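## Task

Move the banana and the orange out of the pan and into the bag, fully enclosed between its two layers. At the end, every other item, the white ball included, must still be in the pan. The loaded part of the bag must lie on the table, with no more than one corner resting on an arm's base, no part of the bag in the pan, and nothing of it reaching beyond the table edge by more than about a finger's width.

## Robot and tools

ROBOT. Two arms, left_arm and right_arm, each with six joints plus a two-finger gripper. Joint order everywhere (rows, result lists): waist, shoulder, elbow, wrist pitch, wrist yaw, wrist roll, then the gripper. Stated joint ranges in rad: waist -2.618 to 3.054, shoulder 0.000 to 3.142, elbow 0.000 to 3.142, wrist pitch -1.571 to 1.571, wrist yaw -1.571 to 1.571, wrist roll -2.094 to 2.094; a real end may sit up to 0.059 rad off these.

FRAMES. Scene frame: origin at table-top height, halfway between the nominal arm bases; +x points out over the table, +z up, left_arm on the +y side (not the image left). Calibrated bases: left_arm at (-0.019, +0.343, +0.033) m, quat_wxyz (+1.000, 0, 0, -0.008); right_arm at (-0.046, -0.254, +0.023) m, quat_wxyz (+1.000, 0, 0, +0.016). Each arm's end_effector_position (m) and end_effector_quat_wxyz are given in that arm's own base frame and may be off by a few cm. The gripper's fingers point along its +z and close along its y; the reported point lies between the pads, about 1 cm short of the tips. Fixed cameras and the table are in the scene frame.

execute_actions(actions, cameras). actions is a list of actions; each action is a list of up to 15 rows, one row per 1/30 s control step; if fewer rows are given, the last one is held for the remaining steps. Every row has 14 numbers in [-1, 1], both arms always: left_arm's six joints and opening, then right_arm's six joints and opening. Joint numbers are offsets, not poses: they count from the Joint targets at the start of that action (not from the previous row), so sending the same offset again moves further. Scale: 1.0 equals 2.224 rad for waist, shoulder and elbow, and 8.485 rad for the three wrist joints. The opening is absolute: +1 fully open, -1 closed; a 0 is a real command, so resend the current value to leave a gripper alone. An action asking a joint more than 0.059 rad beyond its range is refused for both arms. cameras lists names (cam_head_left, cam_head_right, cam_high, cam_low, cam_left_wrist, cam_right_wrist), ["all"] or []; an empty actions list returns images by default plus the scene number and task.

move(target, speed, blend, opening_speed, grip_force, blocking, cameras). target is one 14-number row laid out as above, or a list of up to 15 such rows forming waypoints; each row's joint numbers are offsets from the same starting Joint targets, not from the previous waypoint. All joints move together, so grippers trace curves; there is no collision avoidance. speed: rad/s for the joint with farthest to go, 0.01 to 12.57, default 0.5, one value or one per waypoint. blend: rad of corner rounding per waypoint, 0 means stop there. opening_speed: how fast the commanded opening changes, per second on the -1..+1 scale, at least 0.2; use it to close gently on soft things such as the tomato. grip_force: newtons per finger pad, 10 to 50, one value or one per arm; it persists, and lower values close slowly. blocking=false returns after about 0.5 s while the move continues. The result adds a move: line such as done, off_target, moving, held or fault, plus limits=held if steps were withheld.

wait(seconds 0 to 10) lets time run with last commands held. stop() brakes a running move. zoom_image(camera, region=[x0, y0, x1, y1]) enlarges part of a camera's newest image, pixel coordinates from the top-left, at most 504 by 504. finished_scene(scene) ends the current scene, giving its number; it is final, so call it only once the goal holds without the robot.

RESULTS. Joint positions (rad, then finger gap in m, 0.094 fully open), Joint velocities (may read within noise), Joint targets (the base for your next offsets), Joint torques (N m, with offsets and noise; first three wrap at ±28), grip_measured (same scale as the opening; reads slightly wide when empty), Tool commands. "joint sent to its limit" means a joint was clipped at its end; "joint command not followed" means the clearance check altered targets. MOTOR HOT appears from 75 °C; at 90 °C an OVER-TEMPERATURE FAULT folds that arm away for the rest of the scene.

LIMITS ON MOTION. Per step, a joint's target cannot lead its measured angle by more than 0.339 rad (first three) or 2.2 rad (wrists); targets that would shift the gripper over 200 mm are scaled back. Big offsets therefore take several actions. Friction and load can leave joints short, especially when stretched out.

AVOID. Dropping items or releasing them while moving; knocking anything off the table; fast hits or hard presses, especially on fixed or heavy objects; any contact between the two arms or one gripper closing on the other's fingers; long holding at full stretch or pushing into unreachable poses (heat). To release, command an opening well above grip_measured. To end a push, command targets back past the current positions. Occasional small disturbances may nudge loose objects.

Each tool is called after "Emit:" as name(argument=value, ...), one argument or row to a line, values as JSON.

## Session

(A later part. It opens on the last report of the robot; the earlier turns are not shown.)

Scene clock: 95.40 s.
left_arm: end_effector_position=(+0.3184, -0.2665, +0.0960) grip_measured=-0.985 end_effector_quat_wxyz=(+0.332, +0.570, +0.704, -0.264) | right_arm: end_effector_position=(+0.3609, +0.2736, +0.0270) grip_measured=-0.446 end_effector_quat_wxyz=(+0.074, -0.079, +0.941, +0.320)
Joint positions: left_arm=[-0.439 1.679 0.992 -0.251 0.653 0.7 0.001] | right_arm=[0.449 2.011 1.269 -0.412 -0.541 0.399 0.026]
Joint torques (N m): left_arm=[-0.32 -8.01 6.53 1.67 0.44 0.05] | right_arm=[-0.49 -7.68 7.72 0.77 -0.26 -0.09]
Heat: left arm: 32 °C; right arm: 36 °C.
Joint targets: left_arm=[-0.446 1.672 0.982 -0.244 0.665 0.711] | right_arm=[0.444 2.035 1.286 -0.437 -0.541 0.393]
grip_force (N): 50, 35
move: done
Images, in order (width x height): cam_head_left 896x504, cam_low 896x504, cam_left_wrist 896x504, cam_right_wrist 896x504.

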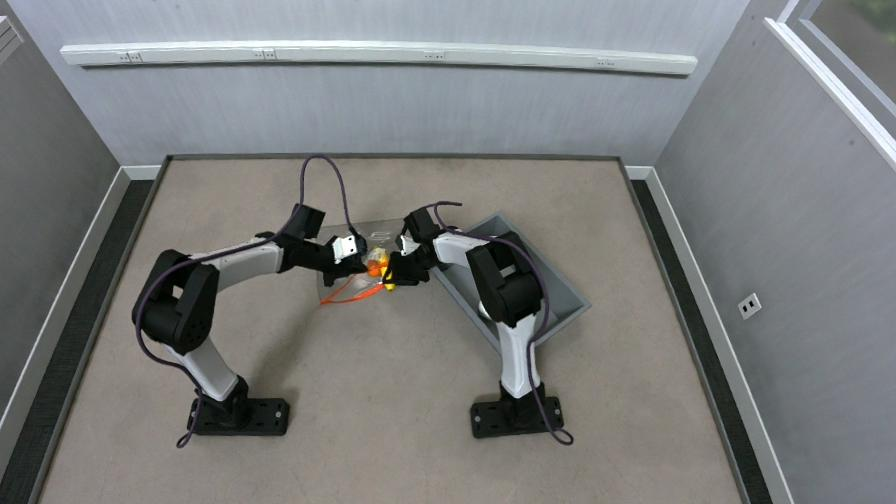

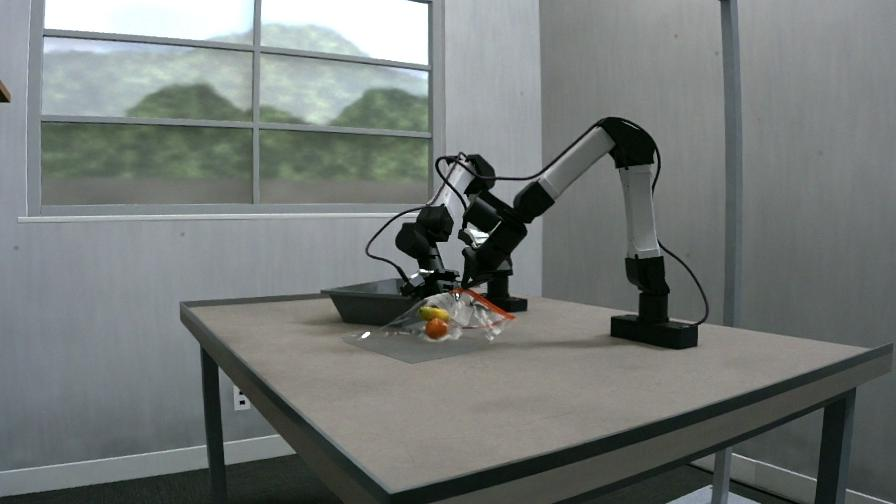

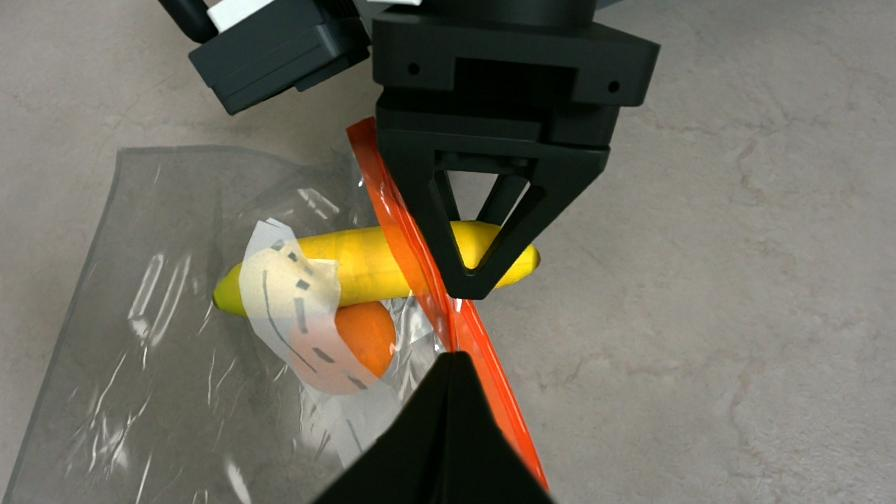

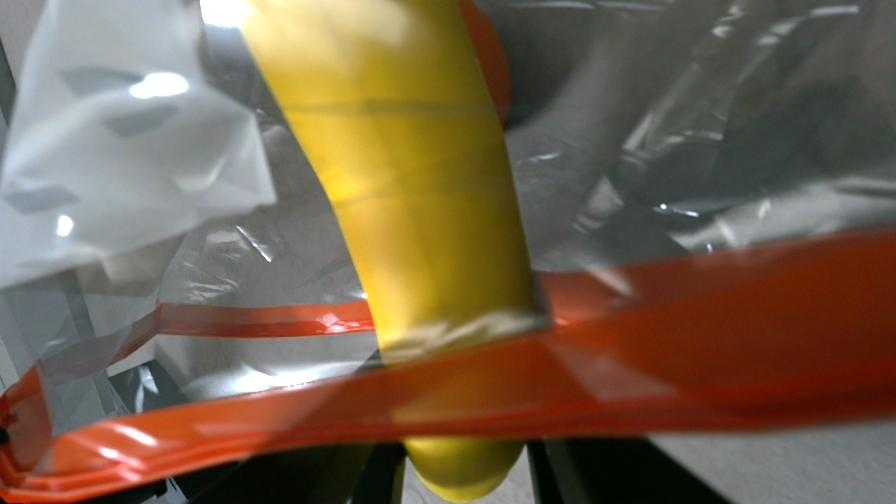

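Emit:
move(
  target=[
    [0,0,0,0,0,0,-1.0,0,0.0225,0,0.0059,0,0,-0.55],
    [0,0,0,0,0,0,-1.0,0,0.0225,0,0.0059,0,0,-0.1],
    [0,0,0,0,0,0,-1.0,-0.0405,-0.0791,0.0378,-0.0387,-0.0022,-0.0110,-0.1],
  ],
  speed=0.2,
  opening_speed=0.6,
  cameras=["cam_right_wrist","cam_left_wrist","cam_low","cam_head_left"],
)

Emit:
zoom_image(
  camera="cam_low",
  region=[380, 220, 560, 380],
)

Emit:
zoom_image(
  camera="cam_head_left",
  region=[280, 200, 480, 360],
)

Scene clock: 101.50 s.
left_arm: end_effector_position=(+0.3184, -0.2665, +0.0960) grip_measured=-0.985 end_effector_quat_wxyz=(+0.332, +0.570, +0.704, -0.264) | right_arm: end_effector_position=(+0.3432, +0.2279, +0.0688) grip_measured=-0.101 end_effector_quat_wxyz=(+0.026, -0.061, +0.953, +0.296)
Joint positions: left_arm=[-0.439 1.679 0.992 -0.251 0.653 0.7 0.001] | right_arm=[0.362 1.904 1.344 -0.756 -0.554 0.306 0.042]
Joint torques (N m): left_arm=[-0.28 -7.99 6.5 1.67 0.45 0.05] | right_arm=[-0.76 -13.04 8.77 0.68 -0.34 -0.01]
Heat: left arm: 33 °C; right arm: 37 °C.
Joint targets: left_arm=[-0.446 1.672 0.982 -0.244 0.665 0.711] | right_arm=[0.354 1.859 1.370 -0.765 -0.560 0.300]
grip_force (N): 50, 35
move: off_target (right_arm); right_arm: the shoulder is farthest, 0.045 rad from its target
Images, in order (width x height): cam_head_left 896x504, cam_low 896x504, cam_left_wrist 896x504, cam_right_wrist 896x504.

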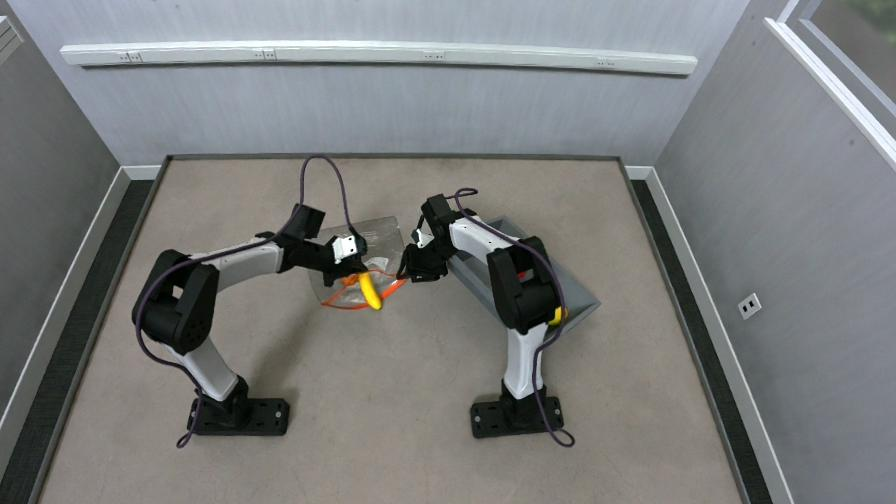

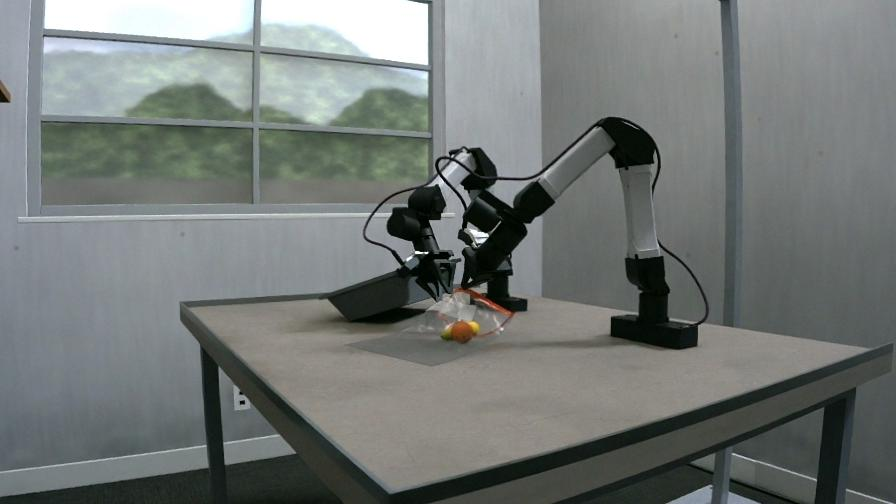

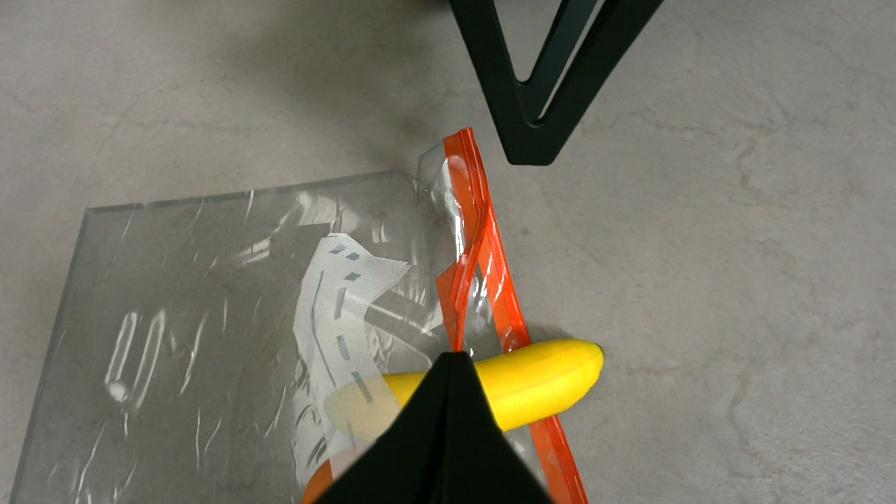

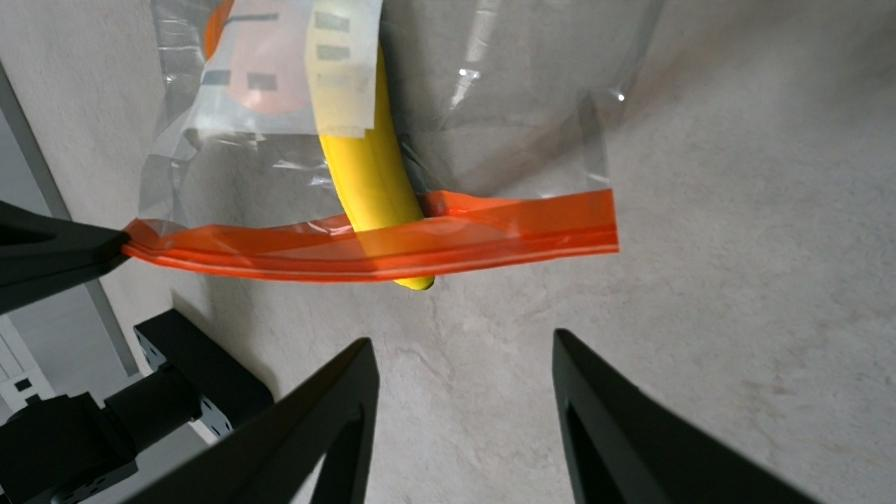

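Scaled by 2.800 from the camera's 896x504 image, which has a finer 1280x720 frame.

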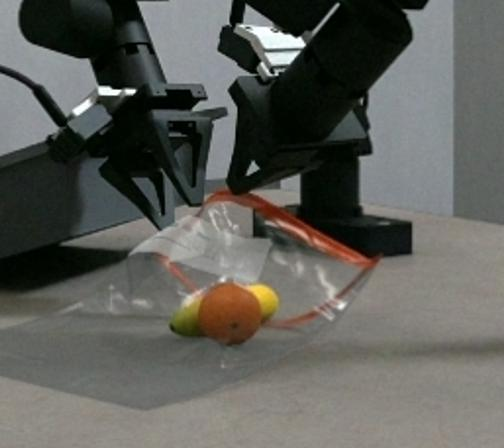

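Scaled by 2.520 from the camera's 896x504 image, which has a finer 1280x720 frame.

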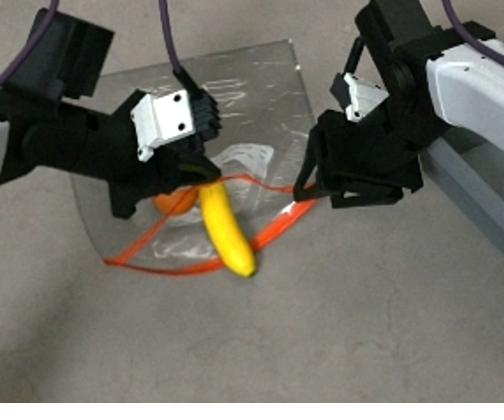

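Emit:
execute_actions(
  actions=[],
)

Emit:
zoom_image(
  camera="cam_low",
  region=[300, 200, 520, 360],
)

Emit:
zoom_image(
  camera="cam_high",
  region=[360, 180, 580, 420],
)

Emit:
zoom_image(
  camera="cam_head_left",
  region=[370, 180, 620, 360],
)

Scene clock: 102.00 s.
left_arm: end_effector_position=(+0.3184, -0.2665, +0.0960) grip_measured=-0.985 end_effector_quat_wxyz=(+0.332, +0.570, +0.704, -0.264) | right_arm: end_effector_position=(+0.3431, +0.2279, +0.0687) grip_measured=-0.101 end_effector_quat_wxyz=(+0.026, -0.061, +0.953, +0.296)
Joint positions: left_arm=[-0.439 1.679 0.992 -0.251 0.653 0.7 0.001] | right_arm=[0.362 1.904 1.344 -0.757 -0.554 0.306 0.042]
Joint velocities: within noise
Joint torques (N m): left_arm=[-0.31 -7.99 6.52 1.66 0.46 0.05] | right_arm=[-0.77 -13.05 8.79 0.66 -0.33 -0.05]
Heat: left arm: 33 °C; right arm: 37 °C.
Joint targets: left_arm=[-0.446 1.672 0.982 -0.244 0.665 0.711] | right_arm=[0.354 1.859 1.370 -0.765 -0.560 0.300]
Tool commands: left_gripper/opening=-1.0 right_gripper/opening=-0.1
grip_force (N): 50, 35

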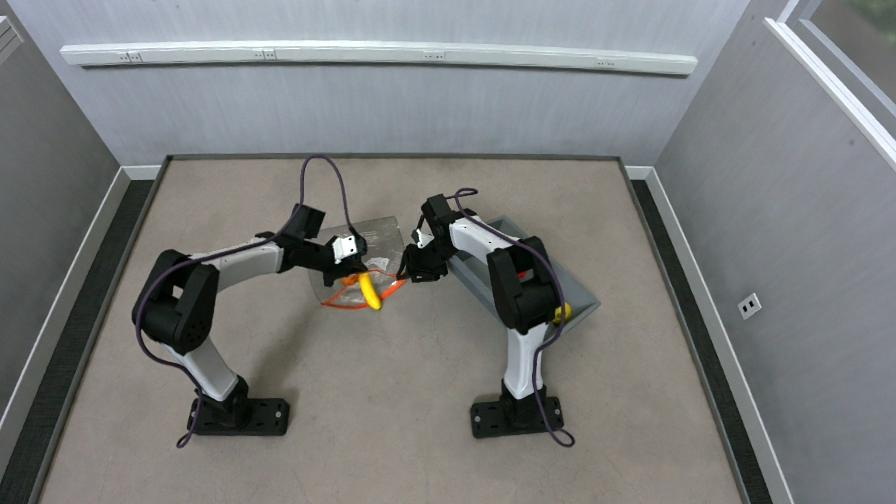

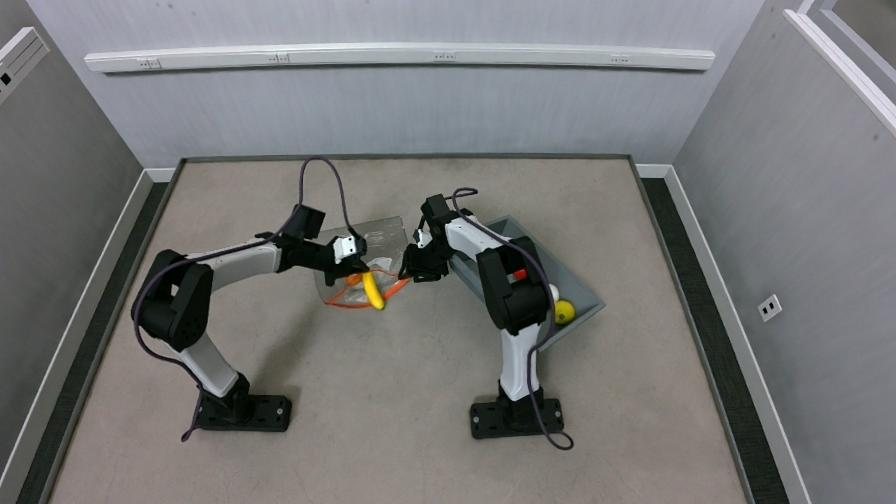

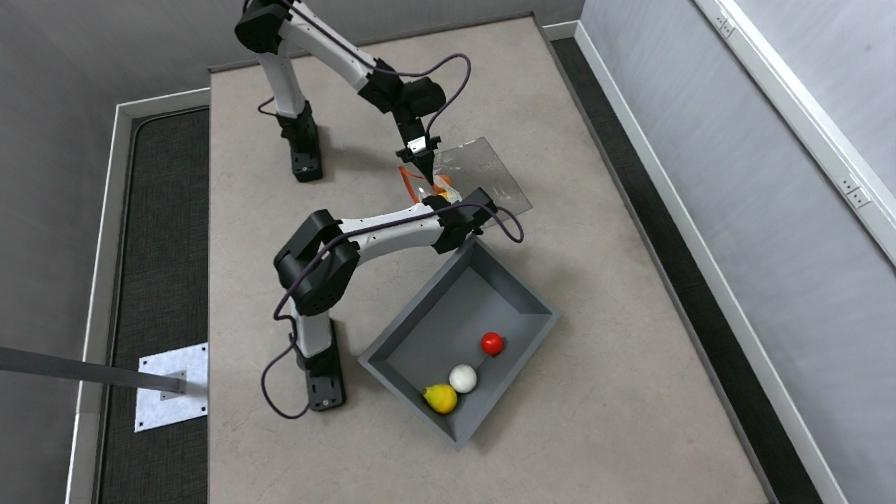

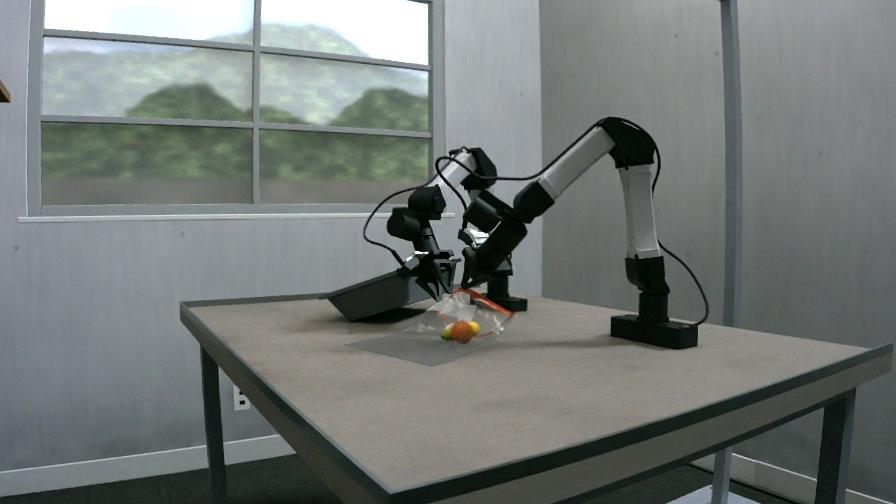

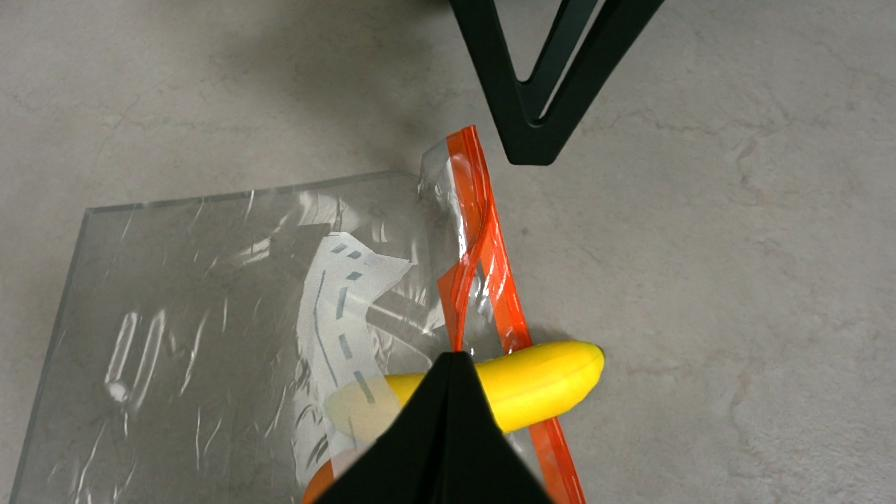

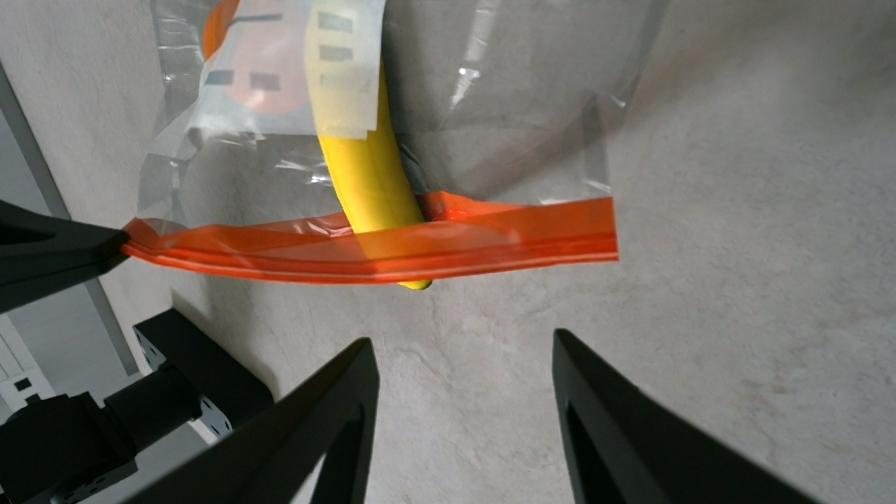

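Scaled by 2.291 from the camera's 896x504 image, which has a finer 1280x720 frame.

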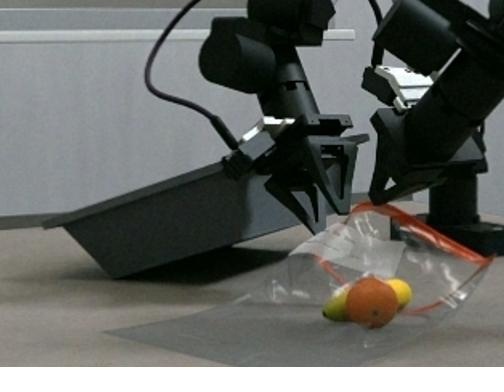

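Scaled by 2.100 from the camera's 896x504 image, which has a finer 1280x720 frame.

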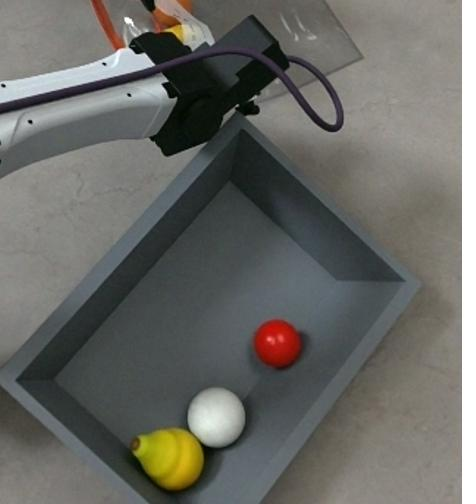

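Scaled by 2.016 from the camera's 896x504 image, which has a finer 1280x720 frame.

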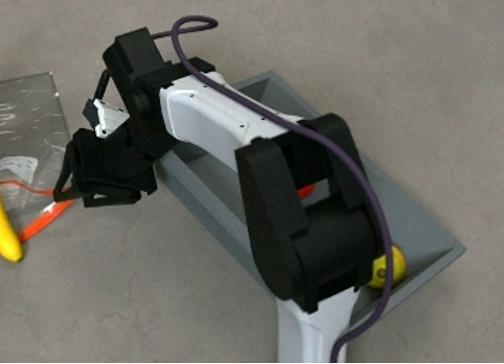

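Emit:
move(
  target=[0,0,0,0,0,0,-1.0,0.002,0.0355,-0.0890,0.0324,0,0,-0.1],
  speed=0.1,
  cameras=["cam_high","cam_low","cam_left_wrist","cam_head_left"],
)

Emit:
zoom_image(
  camera="cam_low",
  region=[300, 200, 520, 360],
)

Scene clock: 106.13 s.
left_arm: end_effector_position=(+0.3184, -0.2665, +0.0960) grip_measured=-0.985 end_effector_quat_wxyz=(+0.332, +0.570, +0.704, -0.264) | right_arm: end_effector_position=(+0.3411, +0.2271, +0.0254) grip_measured=-0.101 end_effector_quat_wxyz=(+0.051, -0.069, +0.949, +0.304)
Joint positions: left_arm=[-0.439 1.679 0.992 -0.251 0.653 0.7 0.001] | right_arm=[0.362 1.928 1.174 -0.509 -0.554 0.306 0.042]
Joint torques (N m): left_arm=[-0.31 -7.98 6.49 1.67 0.45 0.05] | right_arm=[-0.36 -8.05 5.72 1.06 -0.34 -0.05]
Heat: left arm: 33 °C; right arm: 38 °C.
Joint targets: left_arm=[-0.446 1.672 0.982 -0.244 0.665 0.711] | right_arm=[0.358 1.938 1.172 -0.490 -0.560 0.300]
grip_force (N): 50, 35
move: done
Images, in order (width x height): cam_head_left 896x504, cam_high 896x504, cam_low 896x504, cam_left_wrist 896x504.

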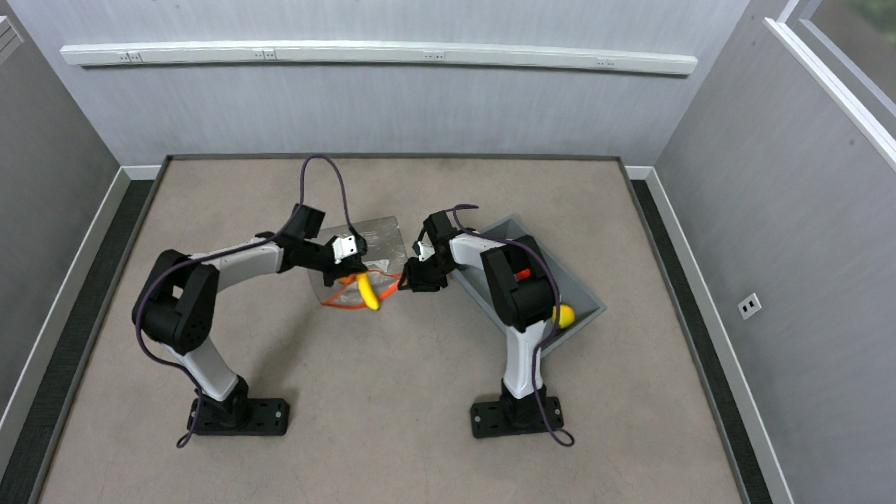

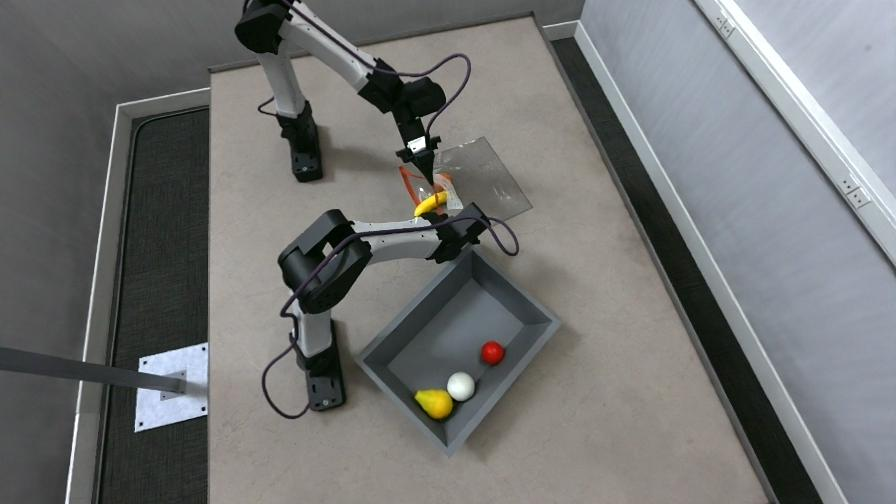

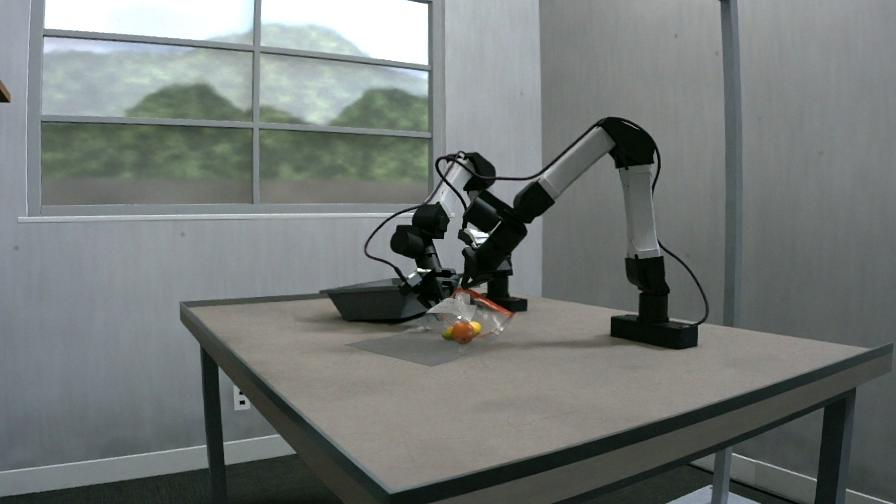

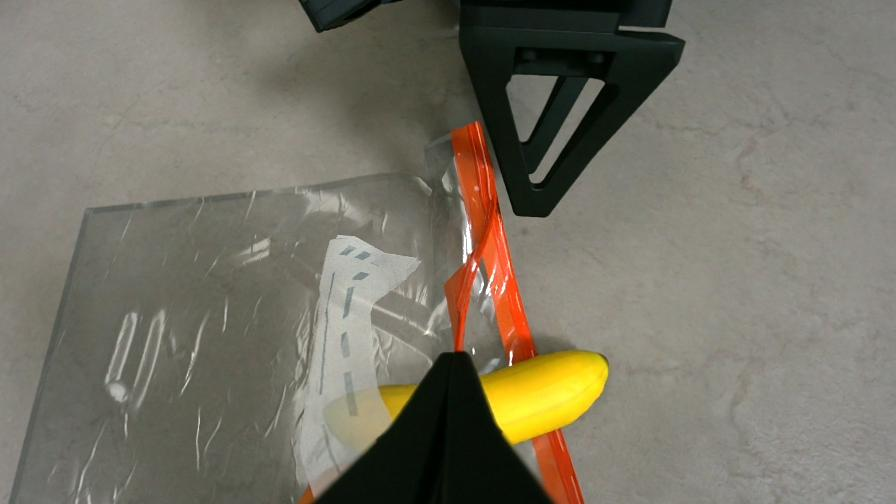

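Scaled by 2.291 from the camera's 896x504 image, which has a finer 1280x720 frame.

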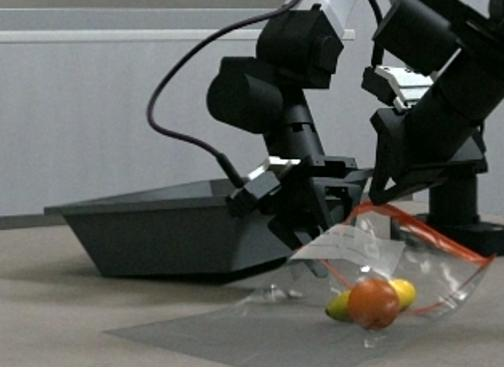

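Emit:
move(
  target=[
    [0,0,0,0,0,0,-1.0,0.0468,-0.0274,-0.0346,0.0094,0.0035,0.0128,-0.1],
    [0,0,0,0,0,0,-1.0,0.0468,-0.1398,-0.0346,0.0094,0.0035,0.0128,-0.1],
  ],
  speed=[0.15,0.2],
  cameras=["cam_right_wrist","cam_low","cam_left_wrist","cam_head_left"],
)

Emit:
zoom_image(
  camera="cam_low",
  region=[300, 200, 520, 360],
)

Scene clock: 109.73 s.
left_arm: end_effector_position=(+0.3184, -0.2665, +0.0960) grip_measured=-0.985 end_effector_quat_wxyz=(+0.332, +0.570, +0.704, -0.264) | right_arm: end_effector_position=(+0.3251, +0.2594, +0.1104) grip_measured=-0.101 end_effector_quat_wxyz=(+0.147, -0.102, +0.921, +0.347)
Joint positions: left_arm=[-0.439 1.679 0.992 -0.251 0.653 0.7 0.001] | right_arm=[0.458 1.66 1.098 -0.424 -0.538 0.402 0.042]
Joint torques (N m): left_arm=[-0.29 -7.99 6.57 1.67 0.46 0.06] | right_arm=[0.5 -10.32 6.54 1.38 -0.16 0.08]
Heat: left arm: 33 °C; right arm: 38 °C.
Joint targets: left_arm=[-0.446 1.672 0.982 -0.244 0.665 0.711] | right_arm=[0.462 1.627 1.095 -0.410 -0.530 0.409]
grip_force (N): 50, 35
move: done
Images, in order (width x height): cam_head_left 896x504, cam_low 896x504, cam_left_wrist 896x504, cam_right_wrist 896x504.

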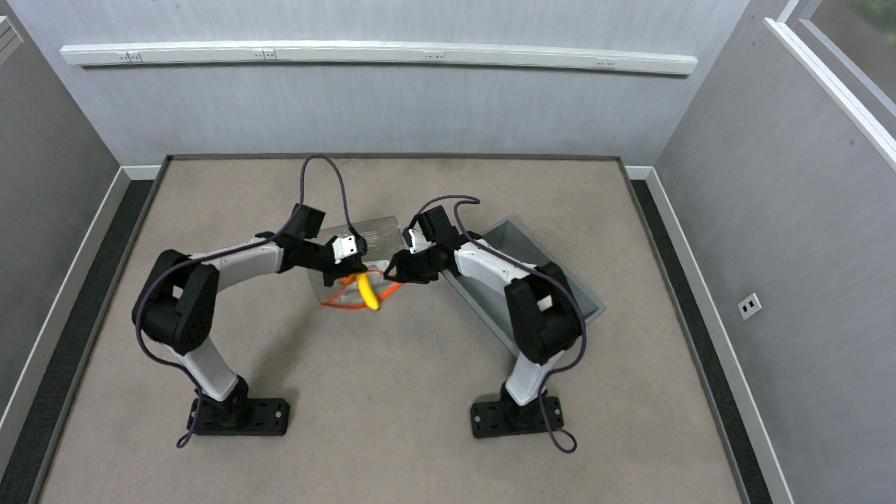

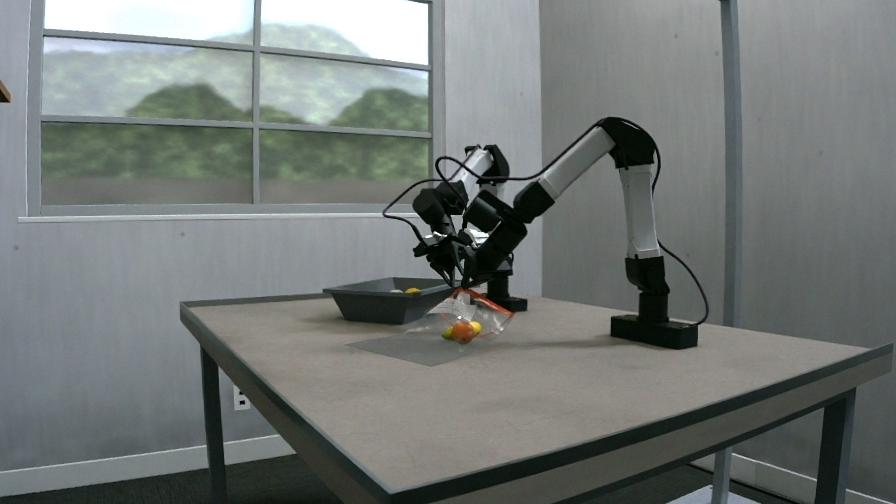

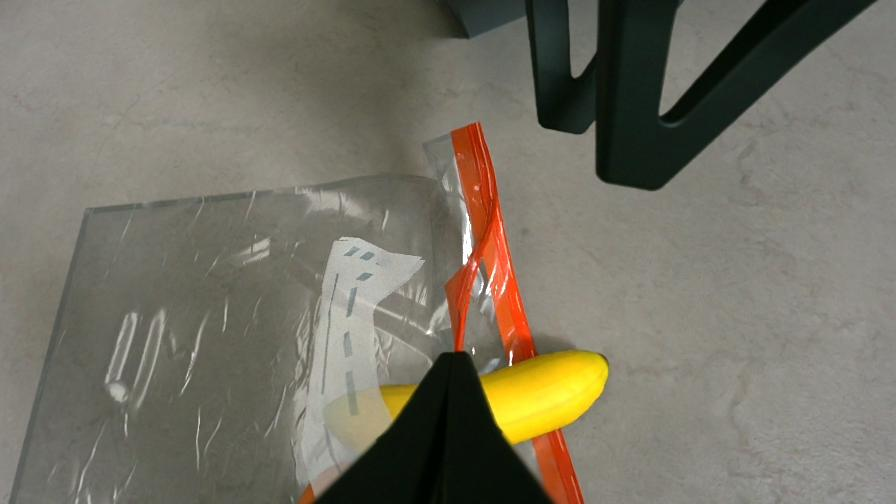

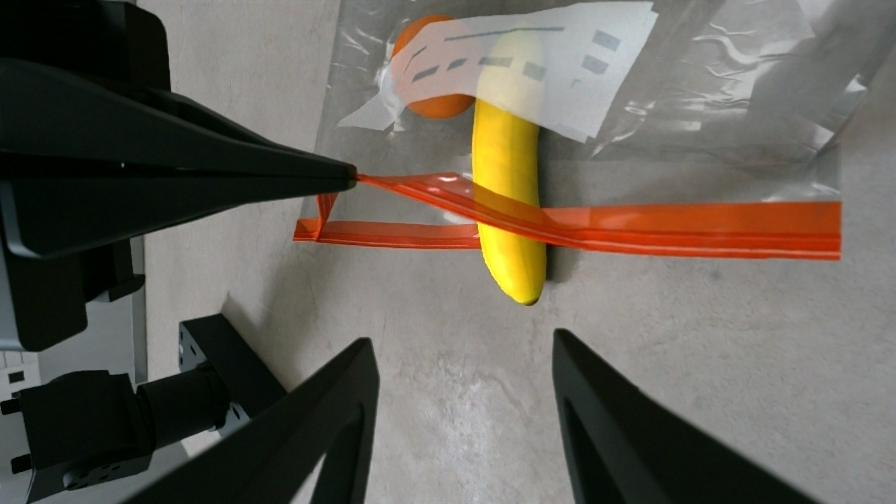

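Scaled by 2.291 from the camera's 896x504 image, which has a finer 1280x720 frame.

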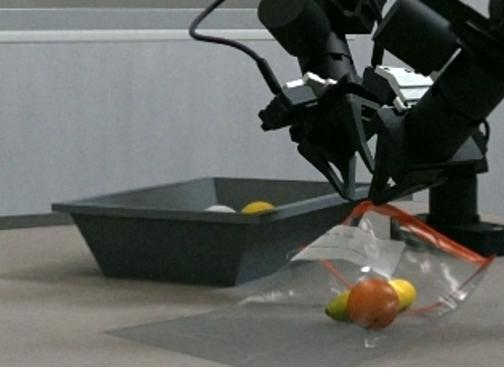

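Emit:
move(
  target=[
    [0,0,0,0,0,0,-1.0,0.1745,-0.0796,-0.2451,0.0896,0.0742,0.0060,-0.1],
    [0,0,0,0,0,0,-1.0,0.2743,0.2172,-0.3350,0.2121,0.1328,0.0115,-0.1],
  ],
  speed=[0.7,0.5],
  blend=[0.1,0],
  cameras=["cam_right_wrist","cam_low","cam_left_wrist","cam_head_left"],
)

Emit:
zoom_image(
  camera="cam_head_left",
  region=[280, 200, 480, 360],
)

Scene clock: 117.17 s.
left_arm: end_effector_position=(+0.3184, -0.2665, +0.0960) grip_measured=-0.985 end_effector_quat_wxyz=(+0.332, +0.570, +0.704, -0.264) | right_arm: end_effector_position=(+0.2646, +0.2801, +0.0091) grip_measured=-0.101 end_effector_quat_wxyz=(+0.550, -0.066, +0.806, +0.210)
Joint positions: left_arm=[-0.439 1.679 0.992 -0.251 0.653 0.7 0.001] | right_arm=[1.066 2.099 0.353 1.368 0.585 0.499 0.042]
Joint torques (N m): left_arm=[-0.29 -8.01 6.52 1.66 0.45 0.06] | right_arm=[0.68 -5.72 1.83 2.01 0.23 0.1]
Heat: left arm: 33 °C; right arm: 39 °C.
Joint targets: left_arm=[-0.446 1.672 0.982 -0.244 0.665 0.711] | right_arm=[1.073 2.110 0.350 1.389 0.597 0.506]
grip_force (N): 50, 35
move: done
Images, in order (width x height): cam_head_left 896x504, cam_low 896x504, cam_left_wrist 896x504, cam_right_wrist 896x504.

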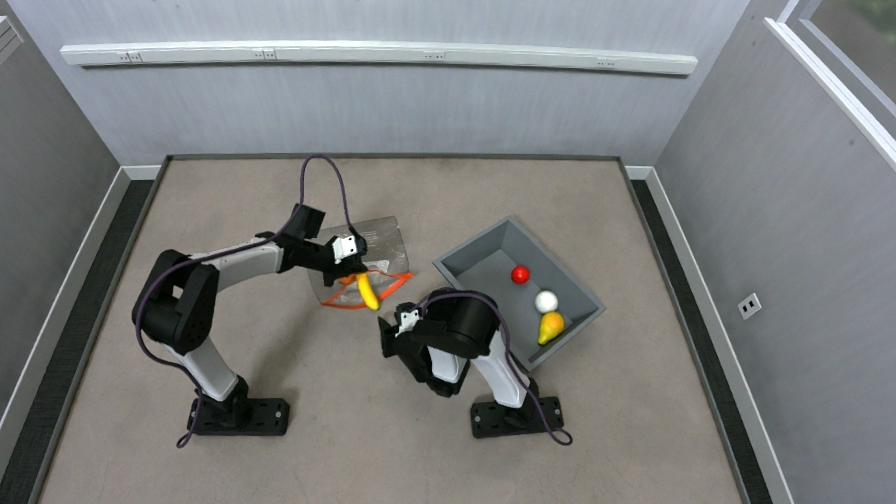

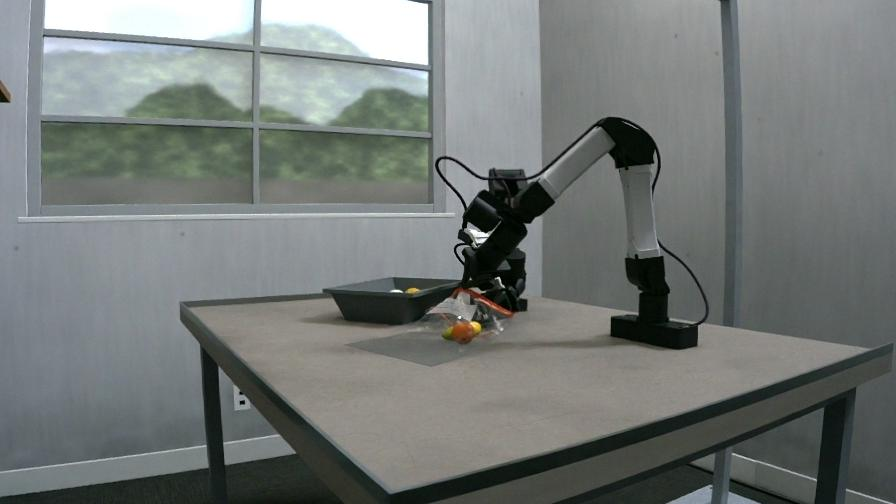

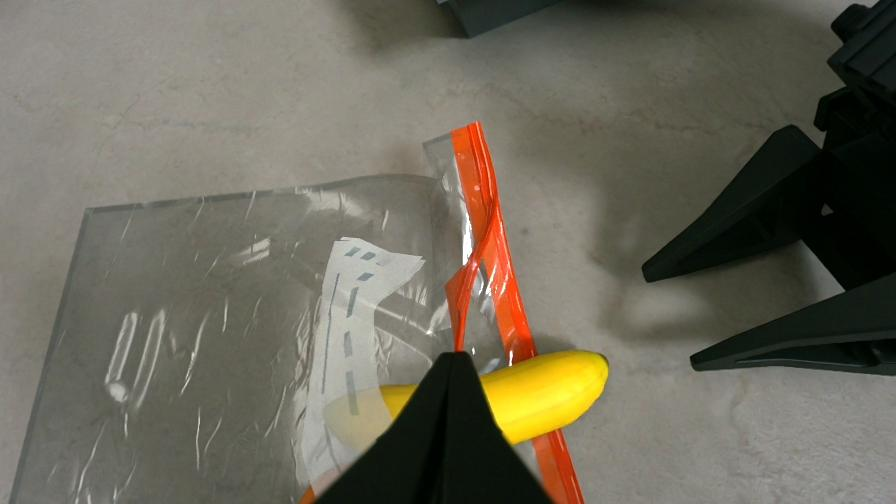

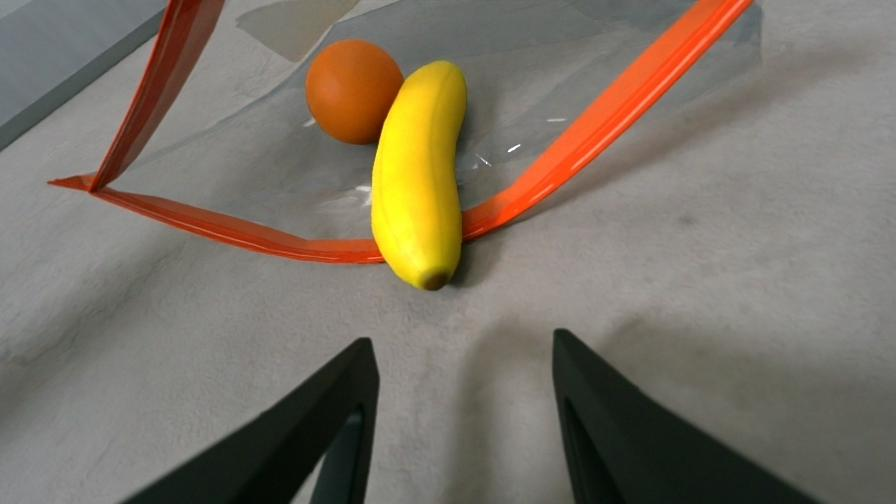

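Scaled by 2.520 from the camera's 896x504 image, which has a finer 1280x720 frame.

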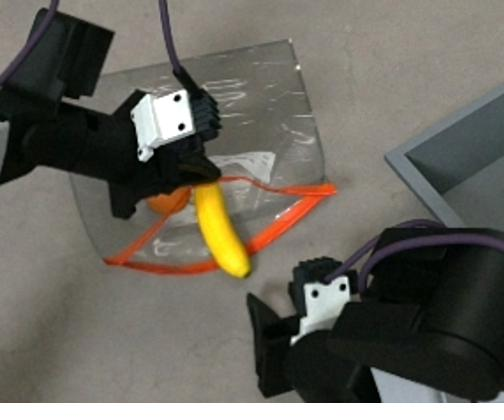

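Emit:
move(
  target=[0,0,0,0,0,0,-1.0,-0.0315,0.0589,0.1250,-0.0170,0.0060,0.0034,-0.1],
  speed=0.2,
  cameras=["cam_right_wrist","cam_left_wrist"],
)

Scene clock: 121.00 s.
left_arm: end_effector_position=(+0.3184, -0.2665, +0.0960) grip_measured=-0.985 end_effector_quat_wxyz=(+0.332, +0.570, +0.704, -0.264) | right_arm: end_effector_position=(+0.3194, +0.3119, +0.0098) grip_measured=-0.101 end_effector_quat_wxyz=(+0.578, -0.007, +0.792, +0.198)
Joint positions: left_arm=[-0.439 1.679 0.992 -0.251 0.653 0.7 0.001] | right_arm=[1.01 2.218 0.618 1.278 0.645 0.52 0.042]
Joint torques (N m): left_arm=[-0.27 -7.99 6.52 1.67 0.45 0.04] | right_arm=[-0.73 -6.37 3.97 1.44 0.06 0.18]
Heat: left arm: 33 °C; right arm: 38 °C.
Joint targets: left_arm=[-0.446 1.672 0.982 -0.244 0.665 0.711] | right_arm=[1.002 2.241 0.628 1.245 0.647 0.535]
grip_force (N): 50, 35
move: done
Images, in order (width x height): cam_left_wrist 896x504, cam_right_wrist 896x504.

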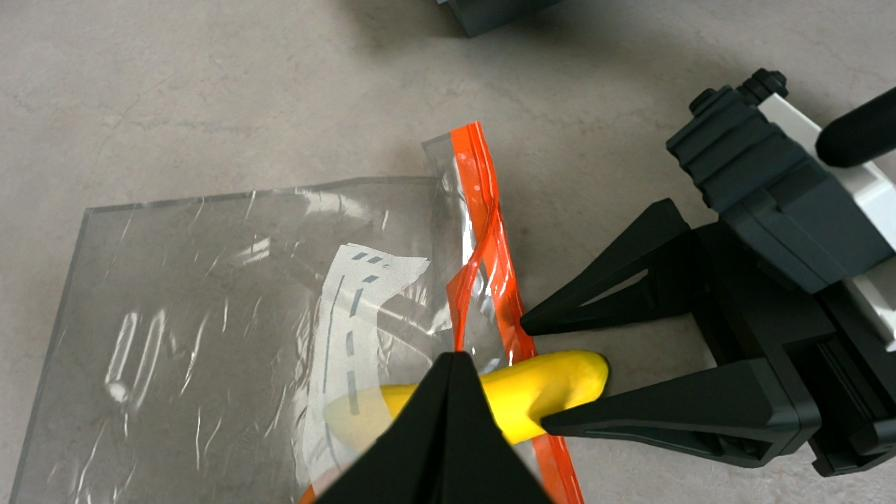

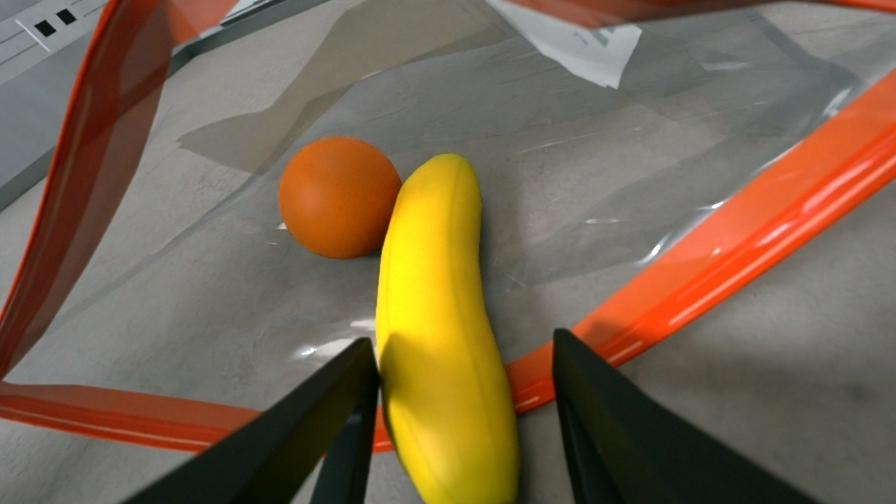

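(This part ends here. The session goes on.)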